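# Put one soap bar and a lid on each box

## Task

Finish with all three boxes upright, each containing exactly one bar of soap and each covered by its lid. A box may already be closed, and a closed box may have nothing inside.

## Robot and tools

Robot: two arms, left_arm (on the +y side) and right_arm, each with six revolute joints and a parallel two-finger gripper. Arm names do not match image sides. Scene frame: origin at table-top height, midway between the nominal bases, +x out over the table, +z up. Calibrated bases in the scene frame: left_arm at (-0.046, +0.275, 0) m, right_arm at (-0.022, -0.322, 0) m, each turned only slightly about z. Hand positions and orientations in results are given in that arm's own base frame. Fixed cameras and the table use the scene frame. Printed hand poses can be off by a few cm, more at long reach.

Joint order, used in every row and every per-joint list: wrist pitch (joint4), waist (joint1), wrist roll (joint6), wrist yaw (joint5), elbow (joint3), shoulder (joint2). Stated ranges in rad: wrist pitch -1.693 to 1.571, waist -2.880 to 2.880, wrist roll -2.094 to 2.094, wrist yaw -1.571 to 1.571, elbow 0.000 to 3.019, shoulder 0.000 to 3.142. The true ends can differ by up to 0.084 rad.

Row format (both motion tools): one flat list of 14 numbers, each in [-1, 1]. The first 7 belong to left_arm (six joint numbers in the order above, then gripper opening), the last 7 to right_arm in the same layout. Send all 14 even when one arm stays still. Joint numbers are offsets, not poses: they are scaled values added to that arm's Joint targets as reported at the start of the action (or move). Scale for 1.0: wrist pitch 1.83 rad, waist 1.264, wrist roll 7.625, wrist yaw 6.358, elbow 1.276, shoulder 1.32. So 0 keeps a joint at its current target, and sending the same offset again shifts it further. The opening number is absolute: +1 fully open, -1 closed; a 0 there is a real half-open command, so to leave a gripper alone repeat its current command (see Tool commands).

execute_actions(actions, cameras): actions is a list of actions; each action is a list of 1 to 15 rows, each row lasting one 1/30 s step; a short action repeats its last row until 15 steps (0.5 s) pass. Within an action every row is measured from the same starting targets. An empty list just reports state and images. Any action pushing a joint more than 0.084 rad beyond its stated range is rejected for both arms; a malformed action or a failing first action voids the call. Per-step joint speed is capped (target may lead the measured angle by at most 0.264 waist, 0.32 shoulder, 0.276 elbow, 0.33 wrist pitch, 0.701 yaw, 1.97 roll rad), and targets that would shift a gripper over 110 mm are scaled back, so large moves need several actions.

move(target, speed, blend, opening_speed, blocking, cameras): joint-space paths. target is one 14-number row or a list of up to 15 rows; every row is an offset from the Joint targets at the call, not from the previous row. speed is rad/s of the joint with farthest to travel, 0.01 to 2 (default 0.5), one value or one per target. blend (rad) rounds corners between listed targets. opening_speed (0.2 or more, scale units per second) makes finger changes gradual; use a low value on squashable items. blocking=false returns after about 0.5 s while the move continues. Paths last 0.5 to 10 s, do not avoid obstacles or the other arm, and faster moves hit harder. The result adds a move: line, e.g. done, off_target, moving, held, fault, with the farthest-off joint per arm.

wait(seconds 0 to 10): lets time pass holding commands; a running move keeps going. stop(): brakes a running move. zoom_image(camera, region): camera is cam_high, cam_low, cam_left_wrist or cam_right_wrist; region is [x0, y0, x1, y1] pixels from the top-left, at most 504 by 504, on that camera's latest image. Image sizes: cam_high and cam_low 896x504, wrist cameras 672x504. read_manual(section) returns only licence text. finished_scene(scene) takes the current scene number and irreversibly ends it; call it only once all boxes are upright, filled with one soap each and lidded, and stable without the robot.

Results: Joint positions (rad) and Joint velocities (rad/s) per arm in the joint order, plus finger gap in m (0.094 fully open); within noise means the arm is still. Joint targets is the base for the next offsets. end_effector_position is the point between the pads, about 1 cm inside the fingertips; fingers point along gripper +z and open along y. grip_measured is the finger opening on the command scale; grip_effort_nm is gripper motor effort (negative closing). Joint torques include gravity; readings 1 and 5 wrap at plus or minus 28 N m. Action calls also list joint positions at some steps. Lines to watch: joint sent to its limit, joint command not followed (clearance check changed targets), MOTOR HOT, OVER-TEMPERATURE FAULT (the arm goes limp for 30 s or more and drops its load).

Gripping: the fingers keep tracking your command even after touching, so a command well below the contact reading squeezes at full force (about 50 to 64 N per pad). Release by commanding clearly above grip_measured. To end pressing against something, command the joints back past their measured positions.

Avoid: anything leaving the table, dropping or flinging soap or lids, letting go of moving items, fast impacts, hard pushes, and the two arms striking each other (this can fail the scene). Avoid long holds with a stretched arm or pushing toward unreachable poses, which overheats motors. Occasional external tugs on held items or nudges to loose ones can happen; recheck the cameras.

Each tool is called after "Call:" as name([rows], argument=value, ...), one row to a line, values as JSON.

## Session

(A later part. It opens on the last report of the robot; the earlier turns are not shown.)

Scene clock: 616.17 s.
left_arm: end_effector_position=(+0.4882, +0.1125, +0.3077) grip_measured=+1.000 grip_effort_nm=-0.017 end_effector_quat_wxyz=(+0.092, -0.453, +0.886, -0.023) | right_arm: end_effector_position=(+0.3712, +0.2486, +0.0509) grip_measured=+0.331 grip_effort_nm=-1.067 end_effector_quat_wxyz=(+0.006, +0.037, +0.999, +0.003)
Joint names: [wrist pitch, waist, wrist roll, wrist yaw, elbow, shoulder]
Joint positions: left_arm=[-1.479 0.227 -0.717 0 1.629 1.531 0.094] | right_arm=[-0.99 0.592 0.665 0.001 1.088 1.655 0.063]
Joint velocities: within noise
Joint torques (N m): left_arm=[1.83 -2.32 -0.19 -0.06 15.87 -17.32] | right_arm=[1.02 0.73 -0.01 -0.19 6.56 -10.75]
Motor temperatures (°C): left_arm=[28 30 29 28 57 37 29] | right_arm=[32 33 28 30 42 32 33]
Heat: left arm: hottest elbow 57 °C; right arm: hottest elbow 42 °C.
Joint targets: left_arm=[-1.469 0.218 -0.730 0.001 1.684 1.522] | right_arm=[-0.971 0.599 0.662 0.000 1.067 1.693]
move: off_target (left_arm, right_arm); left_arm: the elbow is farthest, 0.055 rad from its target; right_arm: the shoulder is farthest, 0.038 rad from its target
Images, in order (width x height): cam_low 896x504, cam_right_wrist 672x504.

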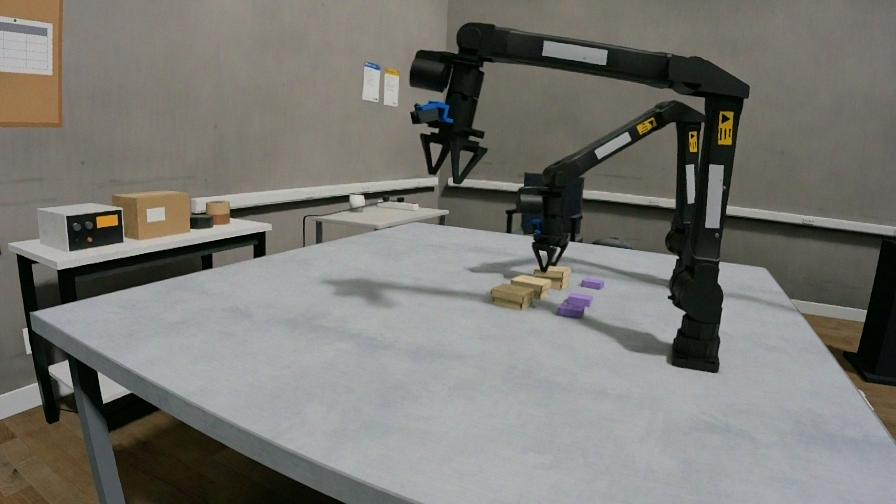

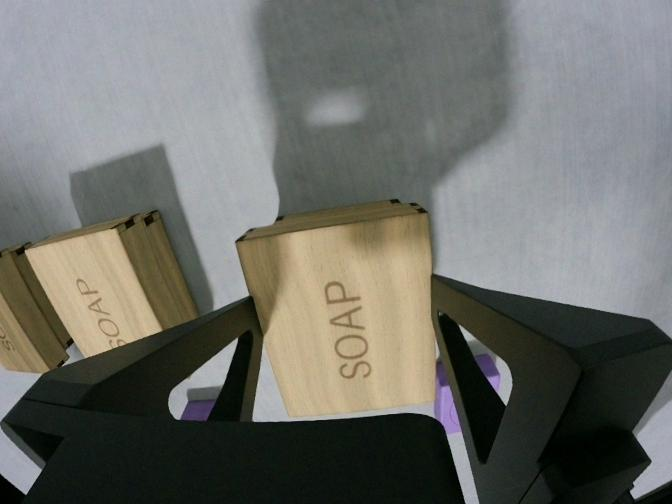

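Call:
move(target=[0,0,0,0,0,0,1,0.0,0,0,0,-0.0125,0.003,0.22], speed=0.04, cameras=["cam_right_wrist","cam_low"])

Call:
zoom_image(camera="cam_low", region=[510, 240, 590, 300])

Scene clock: 640.60 s.
left_arm: end_effector_position=(+0.4882, +0.1125, +0.3077) grip_measured=+1.000 grip_effort_nm=-0.012 end_effector_quat_wxyz=(+0.092, -0.453, +0.886, -0.023) | right_arm: end_effector_position=(+0.3700, +0.2478, +0.0485) grip_measured=+0.331 grip_effort_nm=-1.077 end_effector_quat_wxyz=(+0.006, +0.037, +0.999, +0.004)
Joint names: [wrist pitch, waist, wrist roll, wrist yaw, elbow, shoulder]
Joint positions: left_arm=[-1.479 0.227 -0.717 0 1.629 1.531 0.094] | right_arm=[-0.983 0.592 0.665 0.001 1.081 1.655 0.063]
Joint velocities: within noise
Joint torques (N m): left_arm=[1.83 -2.26 -0.19 -0.07 15.88 -17.38] | right_arm=[0.83 0.79 -0.01 -0.18 5.81 -10.34]
Motor temperatures (°C): left_arm=[28 30 29 28 58 37 29] | right_arm=[32 33 28 30 42 32 33]
Heat: left arm: hottest elbow 58 °C; right arm: hottest elbow 42 °C.
Joint targets: left_arm=[-1.469 0.218 -0.730 0.001 1.684 1.522] | right_arm=[-0.972 0.599 0.662 0.000 1.051 1.697]
move: off_target (left_arm, right_arm); left_arm: the elbow is farthest, 0.055 rad from its target; right_arm: the shoulder is farthest, 0.041 rad from its target
Images, in order (width x height): cam_low 896x504, cam_right_wrist 672x504.

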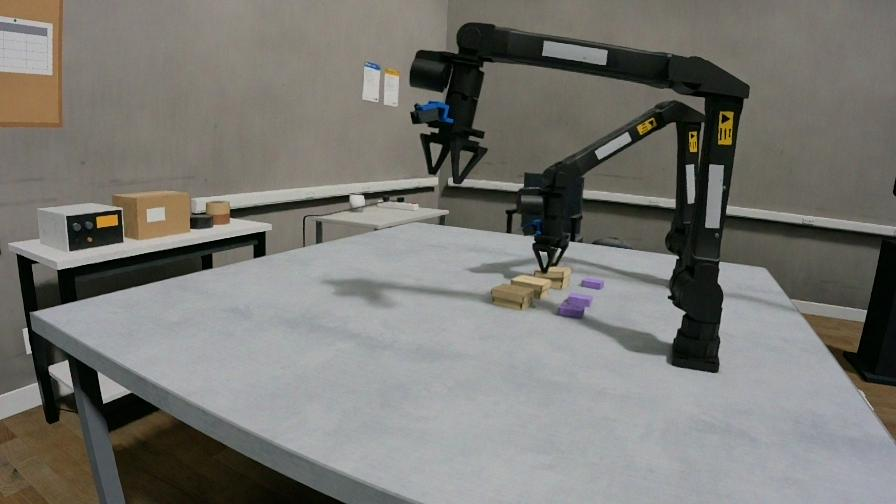

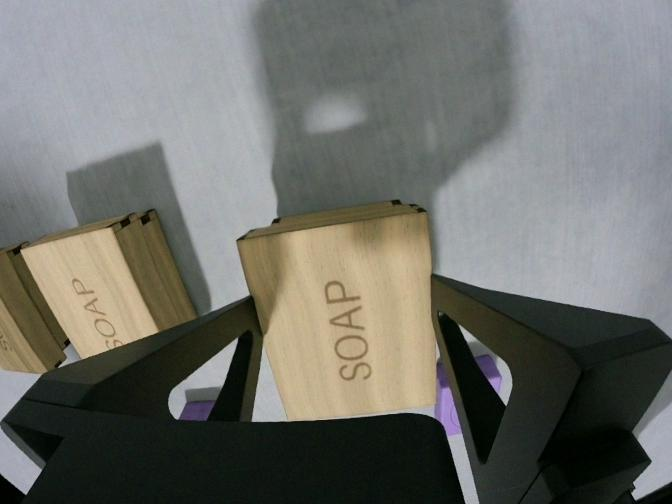

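Scaled by 6.300 from the camera's 896x504 image, which has a finer 1280x720 frame.

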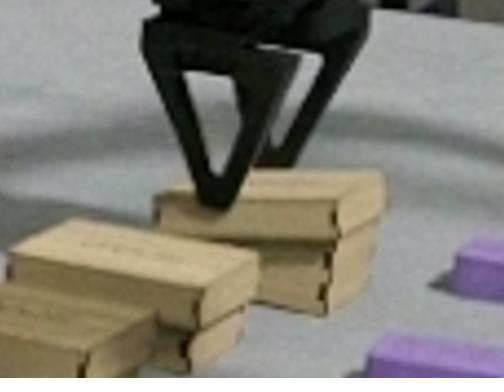

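Call:
move(target=[0,0,0,0,0,0,1,-0.005,0,0,0,0.02,-0.015,0.6], speed=0.1, opening_speed=0.25, cameras=["cam_right_wrist","cam_low"])

Call:
zoom_image(camera="cam_low", region=[510, 240, 590, 300])

Scene clock: 650.97 s.
left_arm: end_effector_position=(+0.4882, +0.1125, +0.3077) grip_measured=+1.000 grip_effort_nm=-0.017 end_effector_quat_wxyz=(+0.092, -0.453, +0.886, -0.023) | right_arm: end_effector_position=(+0.3699, +0.2478, +0.0482) grip_measured=+0.597 grip_effort_nm=0.037 end_effector_quat_wxyz=(+0.005, +0.037, +0.999, +0.003)
Joint names: [wrist pitch, waist, wrist roll, wrist yaw, elbow, shoulder]
Joint positions: left_arm=[-1.479 0.227 -0.717 0 1.629 1.531 0.094] | right_arm=[-0.983 0.592 0.665 0.001 1.081 1.656 0.075]
Joint velocities: within noise
Joint torques (N m): left_arm=[1.83 -2.26 -0.2 -0.07 15.86 -17.38] | right_arm=[0.47 0.79 -0.01 -0.17 7.91 -11.99]
Motor temperatures (°C): left_arm=[28 30 29 28 58 37 29] | right_arm=[32 33 28 30 41 32 33]
Heat: left arm: hottest elbow 58 °C; right arm: hottest elbow 41 °C.
Joint targets: left_arm=[-1.469 0.218 -0.730 0.001 1.684 1.522] | right_arm=[-0.981 0.599 0.662 0.000 1.076 1.677]
move: off_target (left_arm); left_arm: the elbow is farthest, 0.055 rad from its target
Images, in order (width x height): cam_low 896x504, cam_right_wrist 672x504.

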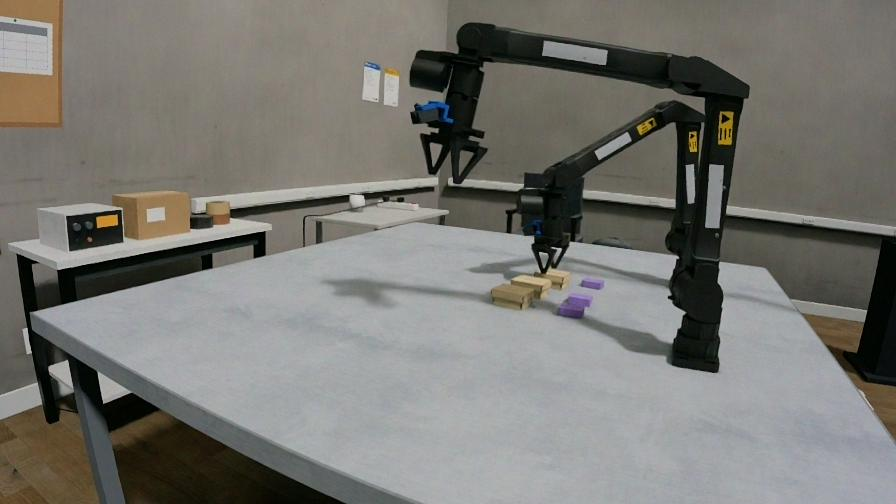

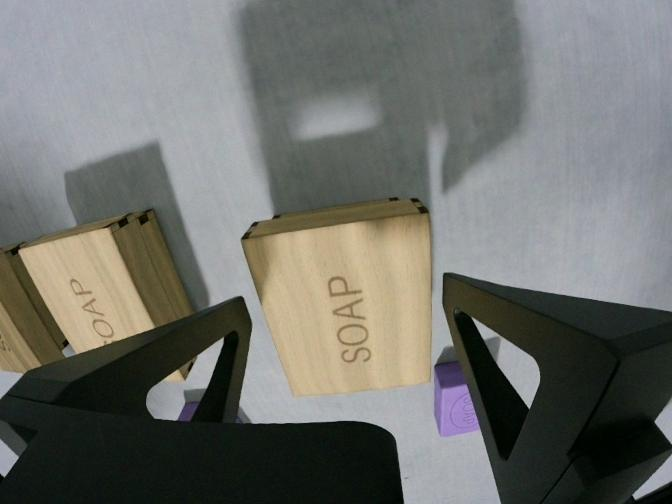

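Scaled by 6.300 from the camera's 896x504 image, which has a finer 1280x720 frame.

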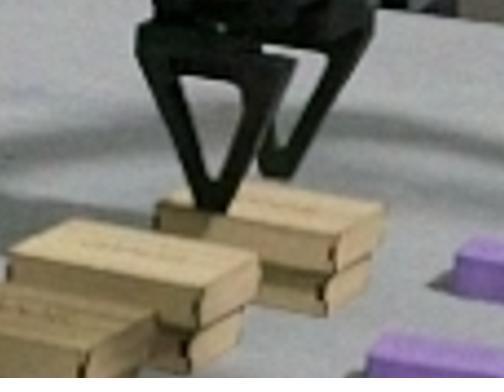

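Call:
move([
  [0,0,0,0,0,0,1,-0.0437,0,0,0,0.0784,-0.053,0.8],
  [-0.033,0.158,0.0957,0,-0.352,-0.186,1,-0.1495,0.1226,0.0181,0,0.3064,0.0803,0.8],
], speed=[0.2,0.5], cameras=["cam_right_wrist"])

Scene clock: 673.43 s.
left_arm: end_effector_position=(+0.3369, +0.1449, +0.2507) grip_measured=+1.000 grip_effort_nm=-0.012 end_effector_quat_wxyz=(+0.004, -0.209, +0.978, +0.001) | right_arm: end_effector_position=(+0.3754, +0.3484, +0.1147) grip_measured=+0.798 grip_effort_nm=0.037 end_effector_quat_wxyz=(-0.008, +0.020, +1.000, -0.008)
Joint names: [wrist pitch, waist, wrist roll, wrist yaw, elbow, shoulder]
Joint positions: left_arm=[-1.519 0.408 -0.014 0 1.249 1.293 0.094] | right_arm=[-1.247 0.749 0.789 0 1.41 1.756 0.084]
Joint velocities: within noise
Joint torques (N m): left_arm=[0.65 -0.79 0.1 -0.02 9.22 -13.22] | right_arm=[0.03 0.56 0.12 -0.16 14.06 -14.1]
Motor temperatures (°C): left_arm=[28 30 29 28 58 37 29] | right_arm=[31 33 28 30 42 32 32]
Heat: left arm: hottest elbow 58 °C; right arm: hottest elbow 42 °C.
Joint targets: left_arm=[-1.530 0.418 0.000 0.001 1.235 1.276] | right_arm=[-1.254 0.754 0.800 -0.001 1.468 1.783]
move: off_target (right_arm); right_arm: the elbow is farthest, 0.057 rad from its target
Images, in order (width x height): cam_right_wrist 672x504.

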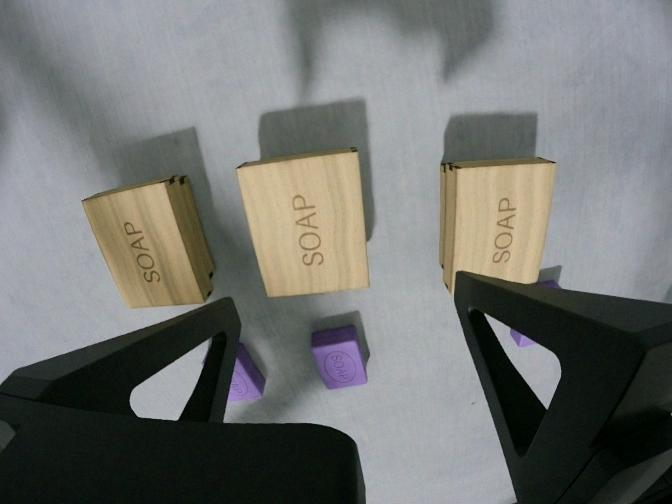

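Call:
move([
  [0,0,0,0,0,0,1,0.0667,0.0182,0.0026,0,-0.0556,0.0595,0.83],
  [0,0,0,0,0,0,1,0.1104,0.0182,0.0026,0,-0.0862,0.0898,0.83],
], speed=[0.2,0.1], cameras=["cam_right_wrist","cam_low"])

Call:
zoom_image(camera="cam_low", region=[480, 240, 600, 320])

Scene clock: 710.70 s.
left_arm: end_effector_position=(+0.3368, +0.1449, +0.2506) grip_measured=+1.000 grip_effort_nm=-0.017 end_effector_quat_wxyz=(+0.004, -0.209, +0.978, +0.001) | right_arm: end_effector_position=(+0.3852, +0.3728, +0.0412) grip_measured=+0.828 grip_effort_nm=0.046 end_effector_quat_wxyz=(+0.002, +0.019, +1.000, +0.002)
Joint names: [wrist pitch, waist, wrist roll, wrist yaw, elbow, shoulder]
Joint positions: left_arm=[-1.519 0.408 -0.013 0 1.249 1.293 0.094] | right_arm=[-1.061 0.77 0.809 0 1.372 1.875 0.086]
Joint velocities: within noise
Joint torques (N m): left_arm=[0.65 -0.79 0.1 -0.02 9.26 -13.22] | right_arm=[0.72 0.73 0.12 -0.16 7.42 -15.15]
Motor temperatures (°C): left_arm=[28 30 29 28 52 35 29] | right_arm=[31 33 28 30 52 34 31]
Heat: left arm: hottest elbow 52 °C; right arm: hottest elbow 52 °C.
Joint targets: left_arm=[-1.530 0.418 0.000 0.001 1.236 1.276] | right_arm=[-1.052 0.777 0.820 -0.001 1.358 1.902]
move: done
Images, in order (width x height): cam_low 896x504, cam_right_wrist 672x504.

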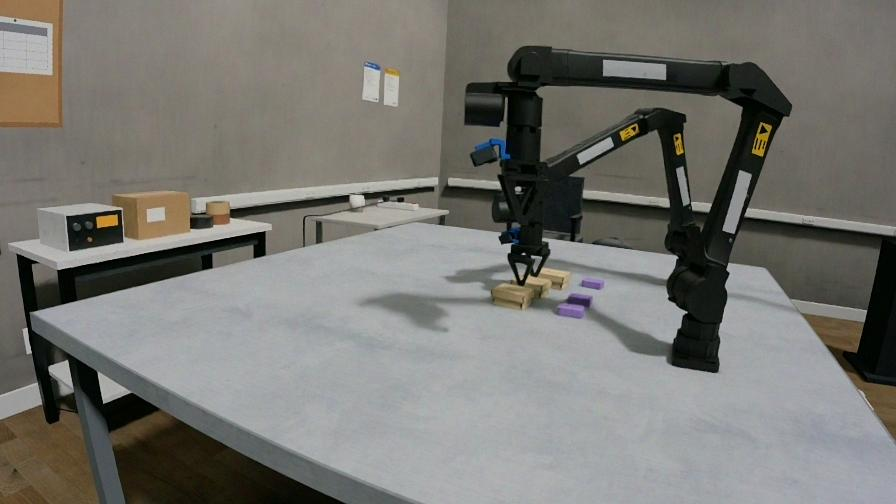

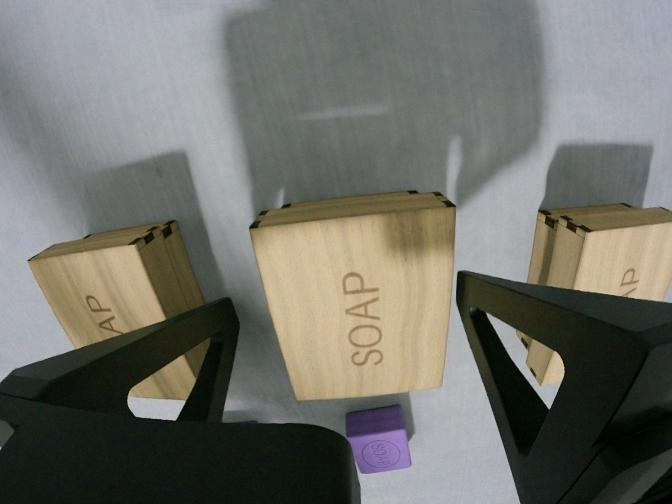

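Scaled by 4.200 from the camera's 896x504 image, which has a finer 1280x720 frame.

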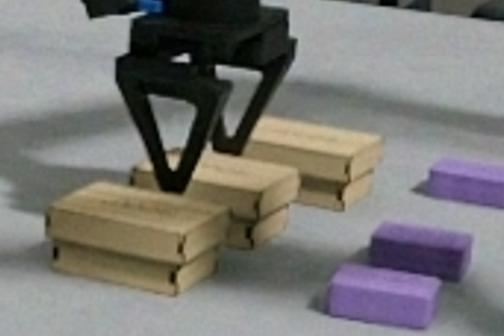

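Call:
move(target=[0,0,0,0,0,0,1,0,0,0,0,0,0,0.22], cameras=[], opening_speed=0.25)

Call:
move([
  [0,0,0,0,0,0,1,-0.0093,0,0,0,0.0486,-0.0288,0.22],
  [0,0,0,0,0,0,1,-0.0585,0,0,0,0.087,-0.0606,0.22],
  [0,0,0,0,0,0,1,-0.1973,0,0,0,0.2241,-0.1205,0.22],
], speed=[0.2,0.06,0.3], blend=0.01, cameras=["cam_high","cam_right_wrist"])

Call:
zoom_image(camera="cam_high", region=[360, 200, 440, 300])

Scene clock: 733.47 s.
left_arm: end_effector_position=(+0.3368, +0.1449, +0.2506) grip_measured=+1.000 grip_effort_nm=-0.017 end_effector_quat_wxyz=(+0.004, -0.209, +0.978, +0.001) | right_arm: end_effector_position=(+0.3853, +0.3729, +0.0412) grip_measured=+0.336 grip_effort_nm=-1.067 end_effector_quat_wxyz=(+0.002, +0.020, +1.000, +0.002)
Joint names: [wrist pitch, waist, wrist roll, wrist yaw, elbow, shoulder]
Joint positions: left_arm=[-1.519 0.408 -0.013 0 1.249 1.293 0.094] | right_arm=[-1.061 0.77 0.809 0 1.372 1.875 0.063]
Joint velocities: within noise
Joint torques (N m): left_arm=[0.65 -0.79 0.09 -0.02 9.26 -13.22] | right_arm=[0.69 0.67 0.11 -0.16 7.42 -15.21]
Motor temperatures (°C): left_arm=[28 30 29 28 50 34 29] | right_arm=[31 33 28 30 47 33 31]
Heat: left arm: hottest elbow 50 °C; right arm: hottest elbow 47 °C.
Joint targets: left_arm=[-1.530 0.418 0.000 0.001 1.236 1.276] | right_arm=[-1.052 0.777 0.820 -0.001 1.358 1.902]
move: done
No camera images: "cameras" was empty.

Scene clock: 736.70 s.
left_arm: end_effector_position=(+0.3368, +0.1449, +0.2506) grip_measured=+1.000 grip_effort_nm=-0.012 end_effector_quat_wxyz=(+0.004, -0.209, +0.978, +0.001) | right_arm: end_effector_position=(+0.3834, +0.3711, +0.1827) grip_measured=+0.335 grip_effort_nm=-1.077 end_effector_quat_wxyz=(+0.001, +0.020, +1.000, +0.000)
Joint names: [wrist pitch, waist, wrist roll, wrist yaw, elbow, shoulder]
Joint positions: left_arm=[-1.519 0.408 -0.013 0 1.249 1.293 0.094] | right_arm=[-1.405 0.77 0.809 0 1.587 1.751 0.063]
Joint velocities: within noise
Joint torques (N m): left_arm=[0.65 -0.85 0.09 -0.02 9.26 -13.16] | right_arm=[-0.1 0.73 0.11 -0.16 14.6 -17.26]
Motor temperatures (°C): left_arm=[28 30 29 28 49 34 29] | right_arm=[31 33 28 30 48 33 31]
Heat: left arm: hottest elbow 49 °C; right arm: hottest elbow 48 °C.
Joint targets: left_arm=[-1.530 0.418 0.000 0.001 1.236 1.276] | right_arm=[-1.413 0.777 0.820 -0.001 1.643 1.743]
move: off_target (right_arm); right_arm: the elbow is farthest, 0.057 rad from its target
Images, in order (width x height): cam_high 896x504, cam_right_wrist 672x504.

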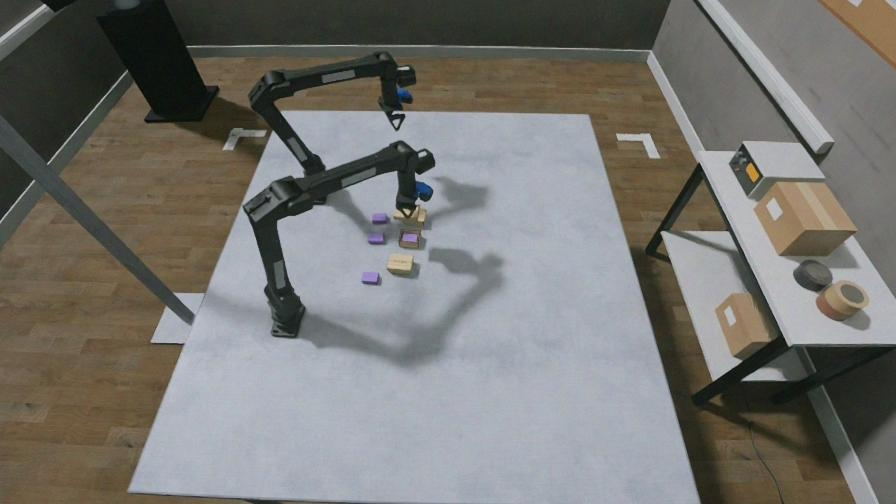

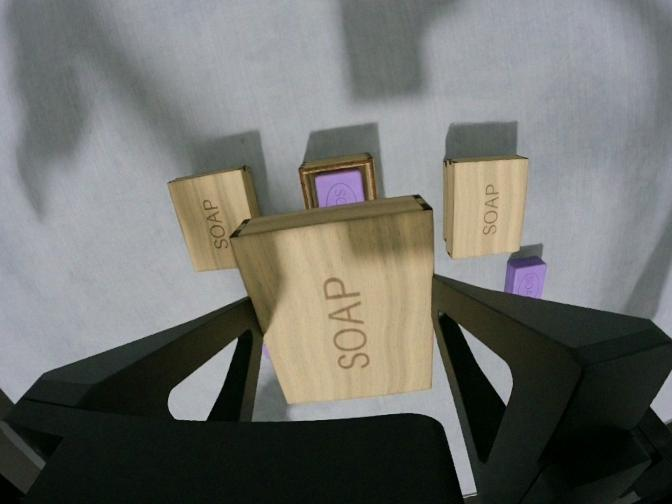

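Scaled by 5.040 from the camera's 896x504 image, which has a finer 1280x720 frame.

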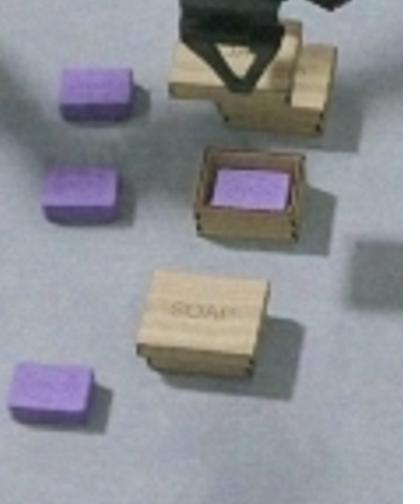

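Call:
move(target=[0,0,0,0,0,0,1,0.1475,0,0,0,-0.1889,0.0848,0.22], speed=0.25, cameras=["cam_low","cam_right_wrist"])

Call:
zoom_image(camera="cam_low", region=[490, 240, 570, 300])

Call:
zoom_image(camera="cam_right_wrist", region=[210, 150, 460, 400])

Scene clock: 760.57 s.
left_arm: end_effector_position=(+0.3368, +0.1449, +0.2506) grip_measured=+1.000 grip_effort_nm=-0.022 end_effector_quat_wxyz=(+0.004, -0.209, +0.978, +0.001) | right_arm: end_effector_position=(+0.3842, +0.3719, +0.0773) grip_measured=+0.335 grip_effort_nm=-1.072 end_effector_quat_wxyz=(+0.000, +0.020, +1.000, +0.000)
Joint names: [wrist pitch, waist, wrist roll, wrist yaw, elbow, shoulder]
Joint positions: left_arm=[-1.519 0.408 -0.013 0 1.249 1.293 0.094] | right_arm=[-1.152 0.77 0.809 0 1.415 1.834 0.063]
Joint velocities: within noise
Joint torques (N m): left_arm=[0.65 -0.85 0.09 -0.02 9.26 -13.16] | right_arm=[0.77 0.73 0.12 -0.16 7.94 -15.44]
Motor temperatures (°C): left_arm=[28 30 29 28 47 34 29] | right_arm=[31 33 28 30 48 34 32]
Heat: left arm: hottest elbow 47 °C; right arm: hottest elbow 48 °C.
Joint targets: left_arm=[-1.530 0.418 0.000 0.001 1.236 1.276] | right_arm=[-1.143 0.777 0.820 -0.001 1.403 1.855]
move: done
Images, in order (width x height): cam_low 896x504, cam_right_wrist 672x504.

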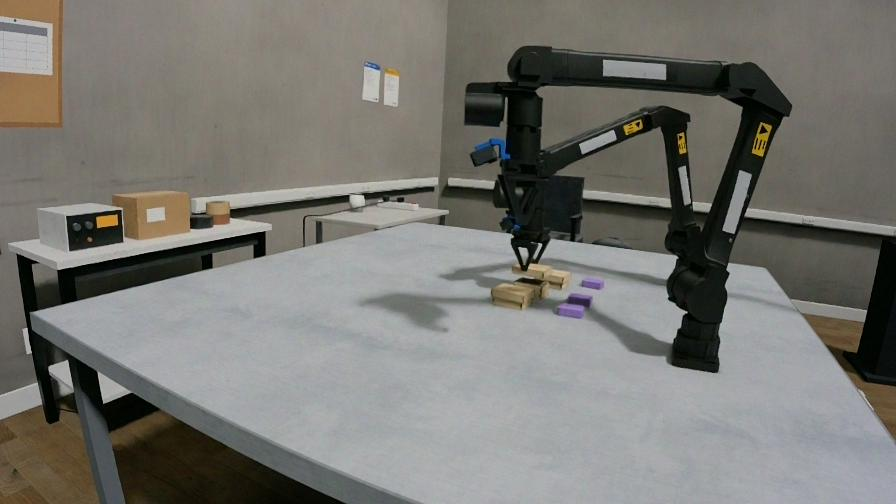

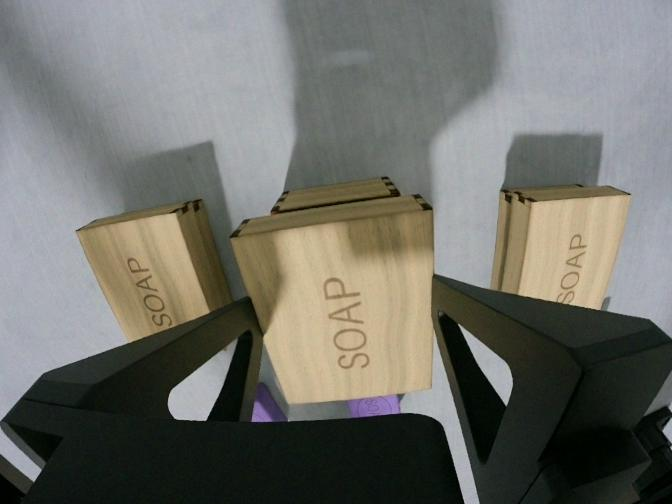

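Scaled by 6.300 from the camera's 896x504 image, which has a finer 1280x720 frame.

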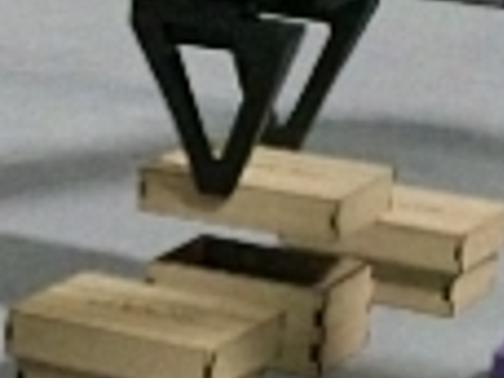

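Scaled by 2.016 from the camera's 672x504 image, which has a finer 960x720 frame.

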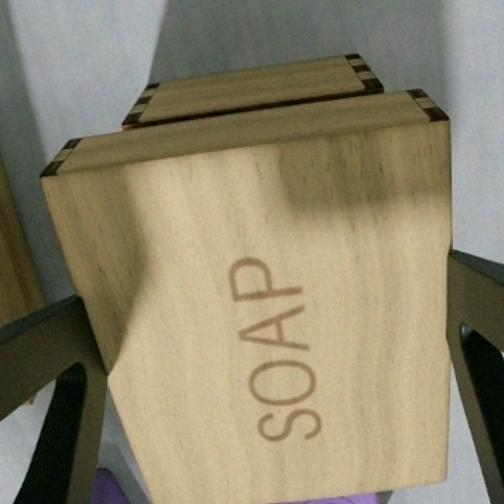

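Call:
move([
  [0,0,0,0,0,0,1,0,-0.0134,0,0,0,0,0.22],
  [0,0,0,0,0,0,1,0.0497,-0.0134,0,0,-0.0321,0.0364,0.22],
], speed=[0.1,0.04], cameras=["cam_low","cam_right_wrist"])

Call:
zoom_image(camera="cam_low", region=[490, 240, 570, 300])

Scene clock: 783.00 s.
left_arm: end_effector_position=(+0.3368, +0.1449, +0.2506) grip_measured=+1.000 grip_effort_nm=-0.017 end_effector_quat_wxyz=(+0.004, -0.209, +0.978, +0.001) | right_arm: end_effector_position=(+0.3885, +0.3736, +0.0556) grip_measured=+0.335 grip_effort_nm=-1.077 end_effector_quat_wxyz=(+0.007, +0.022, +1.000, +0.006)
Joint names: [wrist pitch, waist, wrist roll, wrist yaw, elbow, shoulder]
Joint positions: left_arm=[-1.519 0.408 -0.013 0 1.249 1.293 0.094] | right_arm=[-1.083 0.767 0.811 0.001 1.388 1.858 0.063]
Joint velocities: within noise
Joint torques (N m): left_arm=[0.65 -0.79 0.09 -0.02 9.25 -13.16] | right_arm=[1.63 -0.56 0.1 -0.18 6.57 -13.8]
Motor temperatures (°C): left_arm=[28 29 29 28 46 34 29] | right_arm=[31 33 28 30 47 34 32]
Heat: left arm: hottest elbow 46 °C; right arm: hottest elbow 47 °C.
Joint targets: left_arm=[-1.530 0.418 0.000 0.001 1.236 1.276] | right_arm=[-1.053 0.760 0.820 0.000 1.362 1.903]
move: off_target (right_arm); right_arm: the shoulder is farthest, 0.045 rad from its target
Images, in order (width x height): cam_low 896x504, cam_right_wrist 672x504.

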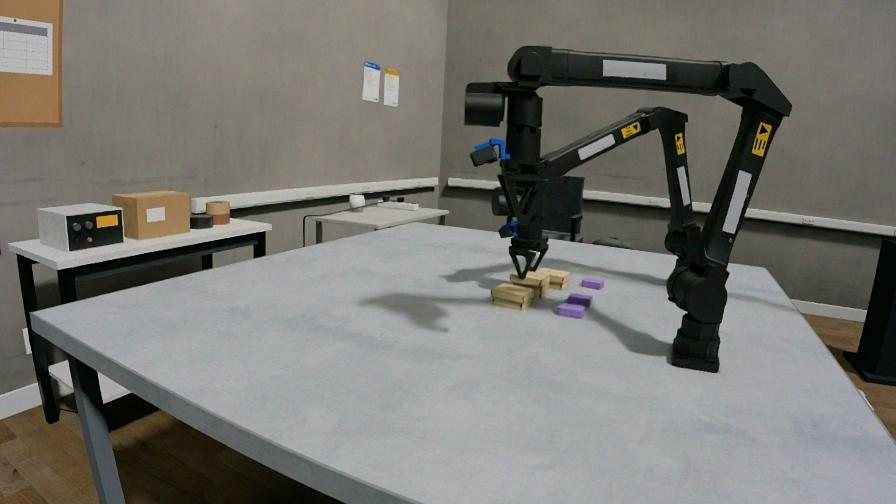

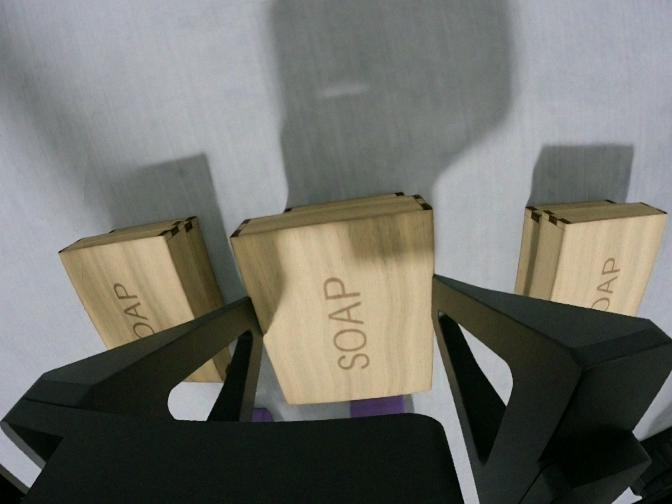

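Scaled by 6.300 from the camera's 896x504 image, which has a finer 1280x720 frame.

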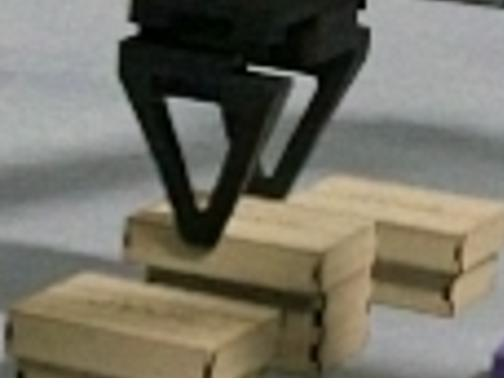

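Call:
move(target=[0,0,0,0,0,0,1,-0.054,0.0134,0,0,0.083,-0.06,0.22], speed=0.06, cameras=["cam_low","cam_high"])

Call:
zoom_image(camera="cam_low", region=[450, 200, 610, 290])

Scene clock: 847.03 s.
left_arm: end_effector_position=(+0.3368, +0.1449, +0.2506) grip_measured=+1.000 grip_effort_nm=-0.017 end_effector_quat_wxyz=(+0.004, -0.209, +0.978, +0.001) | right_arm: end_effector_position=(+0.3855, +0.3729, +0.0765) grip_measured=+0.335 grip_effort_nm=-1.077 end_effector_quat_wxyz=(+0.003, +0.021, +1.000, +0.002)
Joint names: [wrist pitch, waist, wrist roll, wrist yaw, elbow, shoulder]
Joint positions: left_arm=[-1.519 0.408 -0.013 0 1.249 1.293 0.094] | right_arm=[-1.143 0.77 0.812 0.001 1.414 1.834 0.063]
Joint velocities: within noise
Joint torques (N m): left_arm=[0.65 -0.73 0.09 -0.02 9.26 -13.22] | right_arm=[0.13 0.73 0.1 -0.18 13.45 -18.26]
Motor temperatures (°C): left_arm=[28 29 29 28 44 34 29] | right_arm=[31 33 28 30 44 34 33]
Heat: left arm: hottest elbow 44 °C; right arm: hottest elbow 44 °C.
Joint targets: left_arm=[-1.530 0.418 0.000 0.001 1.236 1.276] | right_arm=[-1.151 0.777 0.820 0.000 1.467 1.823]
move: off_target (right_arm); right_arm: the elbow is farthest, 0.054 rad from its target
Images, in order (width x height): cam_high 896x504, cam_low 896x504.

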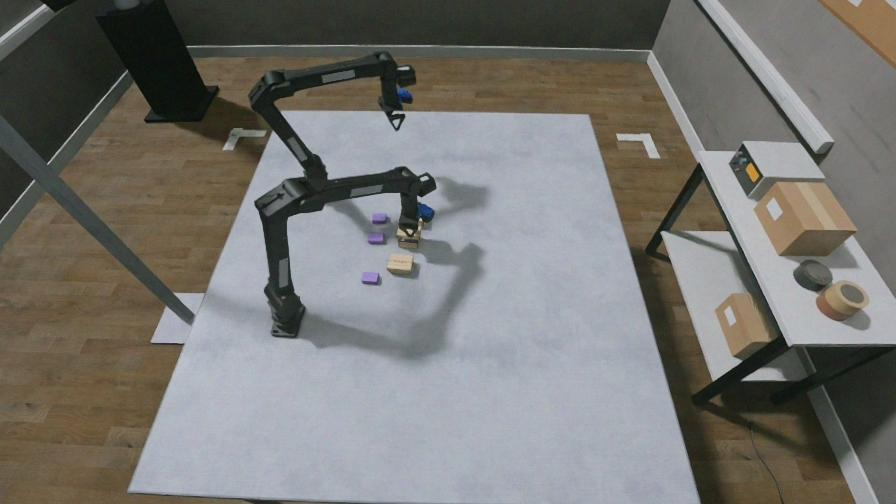

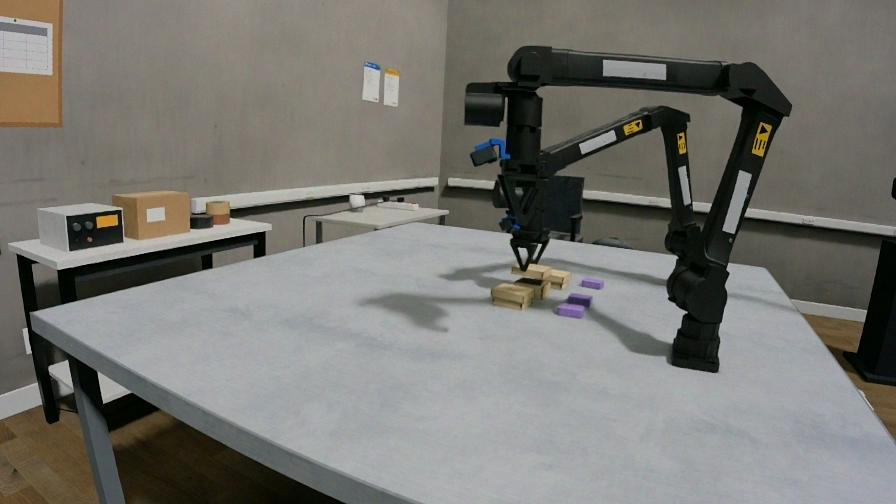

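Scaled by 3.150 from the camera's 896x504 image, which has a finer 1280x720 frame.

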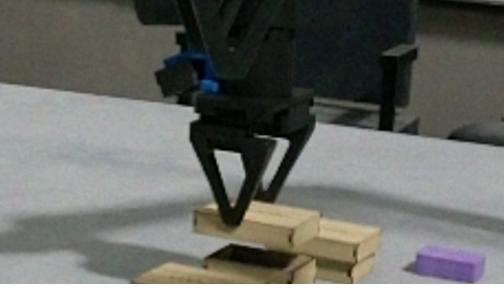

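Call:
move(target=[0,0,0,0,0,0,1,0.0344,0,0,0,-0.0752,0.0424,0.22], speed=0.05, cameras=["cam_low"])

Call:
zoom_image(camera="cam_low", region=[490, 240, 570, 300])

Scene clock: 860.97 s.
left_arm: end_effector_position=(+0.3368, +0.1449, +0.2506) grip_measured=+1.000 grip_effort_nm=-0.017 end_effector_quat_wxyz=(+0.004, -0.209, +0.978, +0.001) | right_arm: end_effector_position=(+0.3842, +0.3717, +0.0567) grip_measured=+0.335 grip_effort_nm=-1.072 end_effector_quat_wxyz=(+0.002, +0.021, +1.000, +0.001)
Joint names: [wrist pitch, waist, wrist roll, wrist yaw, elbow, shoulder]
Joint positions: left_arm=[-1.519 0.408 -0.013 0 1.249 1.293 0.094] | right_arm=[-1.098 0.77 0.812 0.001 1.385 1.854 0.063]
Joint velocities: within noise
Joint torques (N m): left_arm=[0.66 -0.79 0.09 -0.02 9.26 -13.22] | right_arm=[0.72 0.73 0.1 -0.18 7.62 -14.86]
Motor temperatures (°C): left_arm=[28 29 29 28 44 34 29] | right_arm=[31 33 28 30 46 34 33]
Heat: left arm: hottest elbow 44 °C; right arm: hottest elbow 46 °C.
Joint targets: left_arm=[-1.530 0.418 0.000 0.001 1.236 1.276] | right_arm=[-1.088 0.777 0.820 0.000 1.372 1.879]
move: done
Images, in order (width x height): cam_low 896x504.

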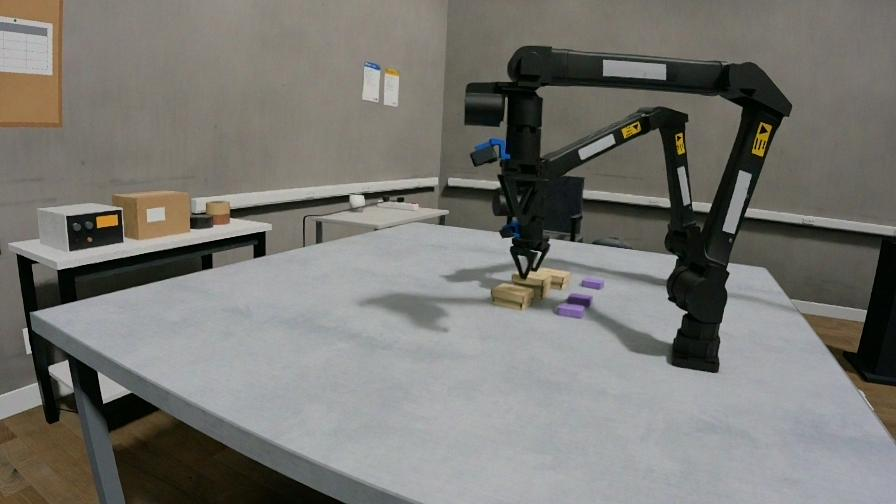

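Scaled by 6.300 from the camera's 896x504 image, which has a finer 1280x720 frame.

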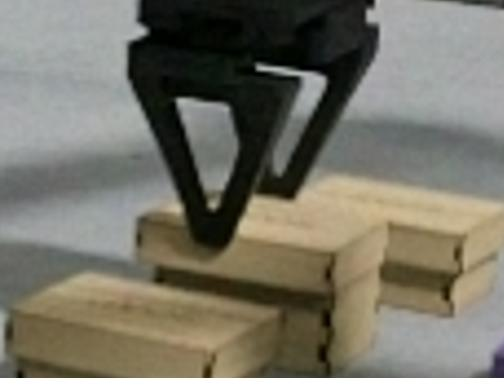

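Call:
move(target=[0,0,0,0,0,0,1,0,0,0,0,0,0,0.6], opening_speed=0.25, cameras=["cam_low"])

Call:
zoom_image(camera="cam_low", region=[490, 240, 570, 300])

Scene clock: 870.67 s.
left_arm: end_effector_position=(+0.3368, +0.1449, +0.2506) grip_measured=+1.000 grip_effort_nm=-0.017 end_effector_quat_wxyz=(+0.004, -0.209, +0.978, +0.001) | right_arm: end_effector_position=(+0.3844, +0.3718, +0.0567) grip_measured=+0.598 grip_effort_nm=0.037 end_effector_quat_wxyz=(+0.002, +0.021, +1.000, +0.001)
Joint names: [wrist pitch, waist, wrist roll, wrist yaw, elbow, shoulder]
Joint positions: left_arm=[-1.519 0.408 -0.013 0 1.249 1.293 0.094] | right_arm=[-1.097 0.77 0.812 0.001 1.385 1.854 0.075]
Joint velocities: within noise
Joint torques (N m): left_arm=[0.65 -0.79 0.09 -0.02 9.25 -13.22] | right_arm=[0.7 0.73 0.1 -0.19 7.61 -15.15]
Motor temperatures (°C): left_arm=[28 29 29 28 44 34 29] | right_arm=[31 33 28 30 45 35 33]
Heat: left arm: hottest elbow 44 °C; right arm: hottest elbow 45 °C.
Joint targets: left_arm=[-1.530 0.418 0.000 0.001 1.236 1.276] | right_arm=[-1.088 0.777 0.820 0.000 1.372 1.879]
move: done
Images, in order (width x height): cam_low 896x504.

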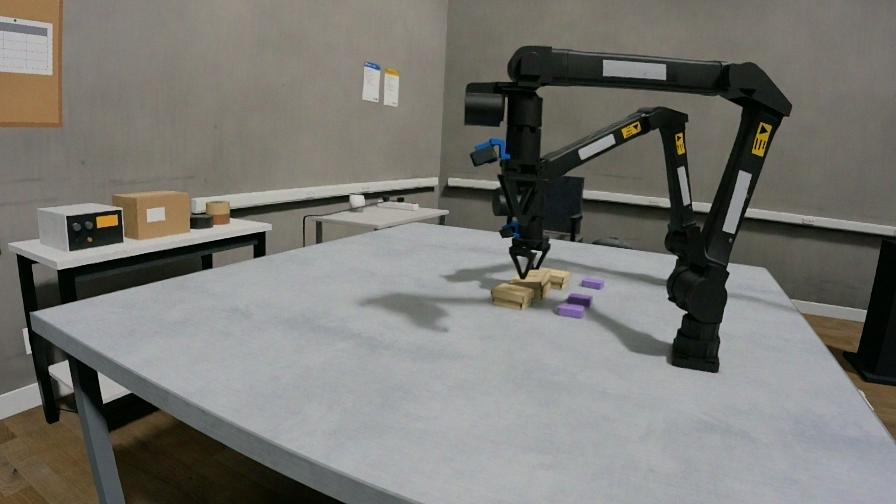

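Scaled by 6.300 from the camera's 896x504 image, which has a finer 1280x720 frame.

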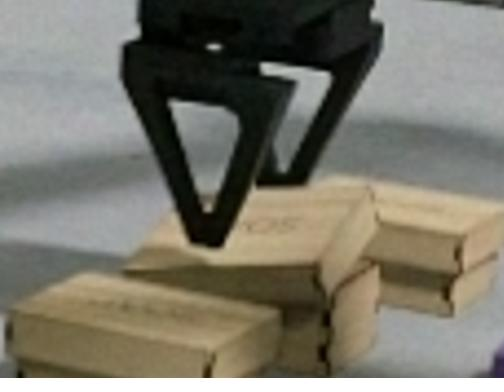

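Call:
execute_actions(actions=[], cameras=["cam_right_wrist","cam_high"])

Call:
zoom_image(camera="cam_high", region=[370, 200, 450, 290])

Scene clock: 894.40 s.
left_arm: end_effector_position=(+0.3368, +0.1449, +0.2506) grip_measured=+1.000 grip_effort_nm=-0.022 end_effector_quat_wxyz=(+0.004, -0.209, +0.978, +0.001) | right_arm: end_effector_position=(+0.3844, +0.3718, +0.0567) grip_measured=+0.598 grip_effort_nm=0.042 end_effector_quat_wxyz=(+0.002, +0.021, +1.000, +0.001)
Joint names: [wrist pitch, waist, wrist roll, wrist yaw, elbow, shoulder]
Joint positions: left_arm=[-1.519 0.408 -0.013 0 1.249 1.293 0.094] | right_arm=[-1.097 0.77 0.812 0.001 1.385 1.854 0.075]
Joint velocities: within noise
Joint torques (N m): left_arm=[0.66 -0.79 0.09 -0.02 9.25 -13.16] | right_arm=[0.69 0.73 0.09 -0.18 7.62 -15.21]
Motor temperatures (°C): left_arm=[27 29 29 28 43 34 29] | right_arm=[31 33 28 30 44 35 31]
Heat: left arm: hottest elbow 43 °C; right arm: hottest elbow 44 °C.
Joint targets: left_arm=[-1.530 0.418 0.000 0.001 1.236 1.276] | right_arm=[-1.088 0.777 0.820 0.000 1.372 1.879]
Tool commands: left_gripper/opening=+1.0 right_gripper/opening=+0.6
Images, in order (width x height): cam_high 896x504, cam_right_wrist 672x504.

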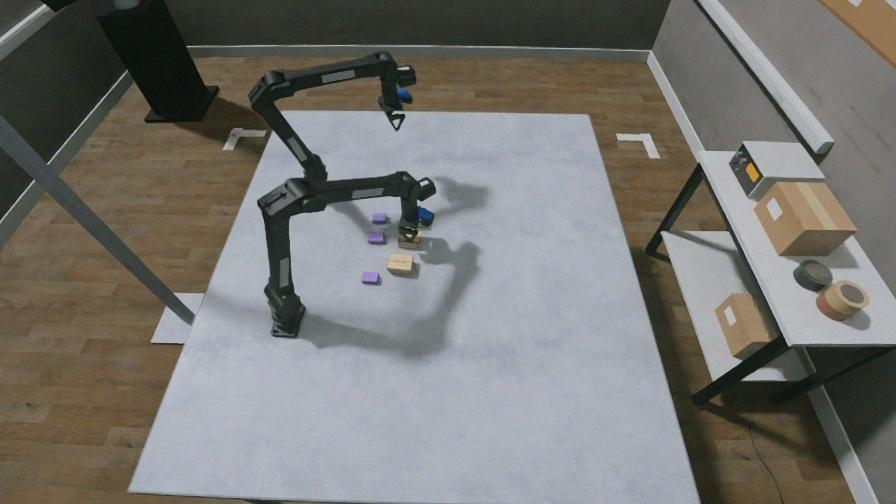

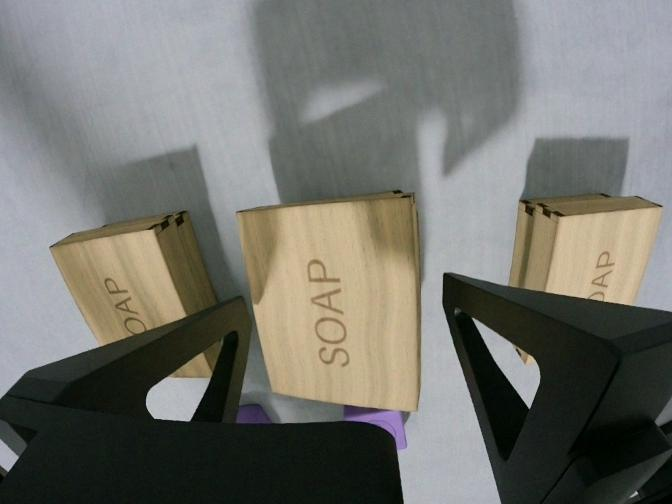

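Scaled by 5.600 from the camera's 896x504 image, which has a finer 1280x720 frame.

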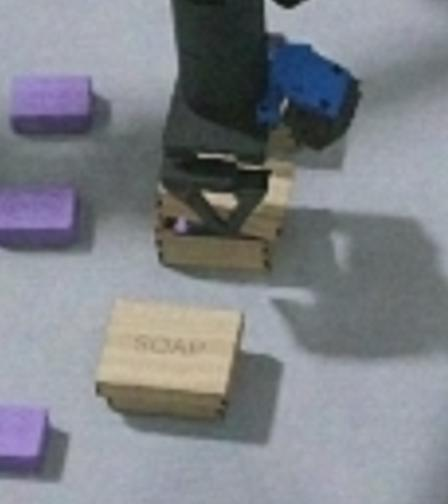

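Call:
move([
  [0,0,0,0,0,0,1,0,0,0,0,0,0,0.75],
  [0,0,0,0,0,0,1,0.0066,-0.015,0,0,-0.0102,0,0.75],
  [0,0,0,0,0,0,1,0.0066,-0.015,0,0,-0.0102,0,0.38],
], opening_speed=0.25, speed=0.05, cameras=["cam_low","cam_right_wrist","cam_high"])

Call:
zoom_image(camera="cam_low", region=[490, 240, 570, 300])

Scene clock: 924.47 s.
left_arm: end_effector_position=(+0.3368, +0.1449, +0.2506) grip_measured=+1.000 grip_effort_nm=-0.017 end_effector_quat_wxyz=(+0.004, -0.209, +0.978, +0.001) | right_arm: end_effector_position=(+0.3842, +0.3690, +0.0527) grip_measured=+0.382 grip_effort_nm=-0.139 end_effector_quat_wxyz=(+0.002, +0.023, +1.000, +0.002)
Joint names: [wrist pitch, waist, wrist roll, wrist yaw, elbow, shoulder]
Joint positions: left_arm=[-1.519 0.408 -0.013 0 1.249 1.293 0.094] | right_arm=[-1.085 0.766 0.812 0.001 1.373 1.854 0.065]
Joint velocities: within noise
Joint torques (N m): left_arm=[0.66 -0.73 0.09 -0.02 9.26 -13.16] | right_arm=[0.7 -0.62 0.09 -0.17 7.46 -15.09]
Motor temperatures (°C): left_arm=[27 29 29 28 43 34 29] | right_arm=[31 33 28 30 43 35 31]
Heat: left arm: hottest elbow 43 °C; right arm: hottest elbow 43 °C.
Joint targets: left_arm=[-1.530 0.418 0.000 0.001 1.236 1.276] | right_arm=[-1.076 0.758 0.820 0.000 1.359 1.879]
move: done
Images, in order (width x height): cam_high 896x504, cam_low 896x504, cam_right_wrist 672x504.

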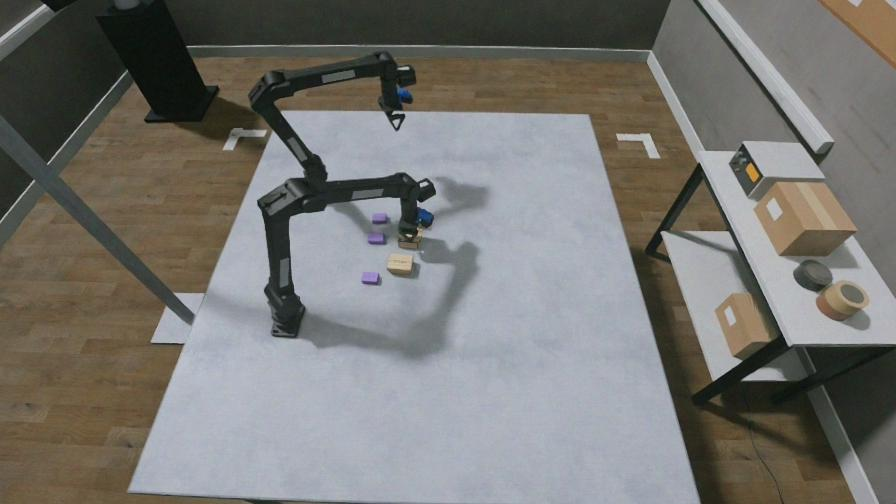

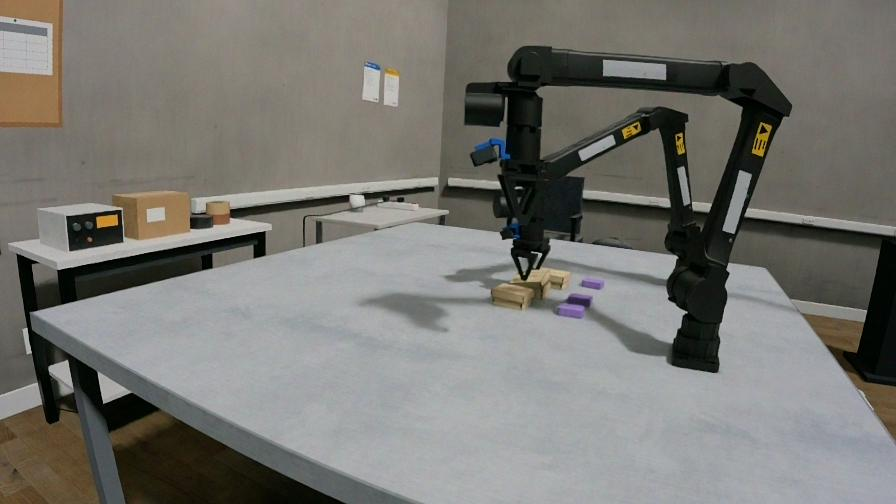

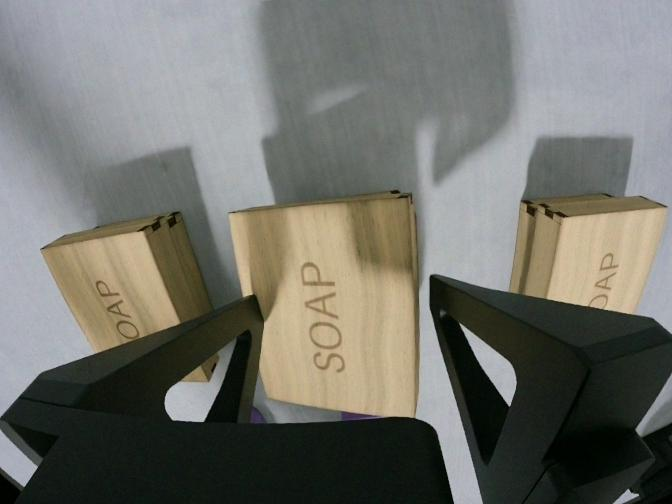

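Scaled by 6.300 from the camera's 896x504 image, which has a finer 1280x720 frame.

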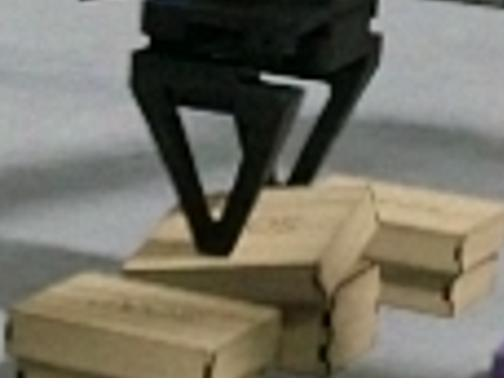

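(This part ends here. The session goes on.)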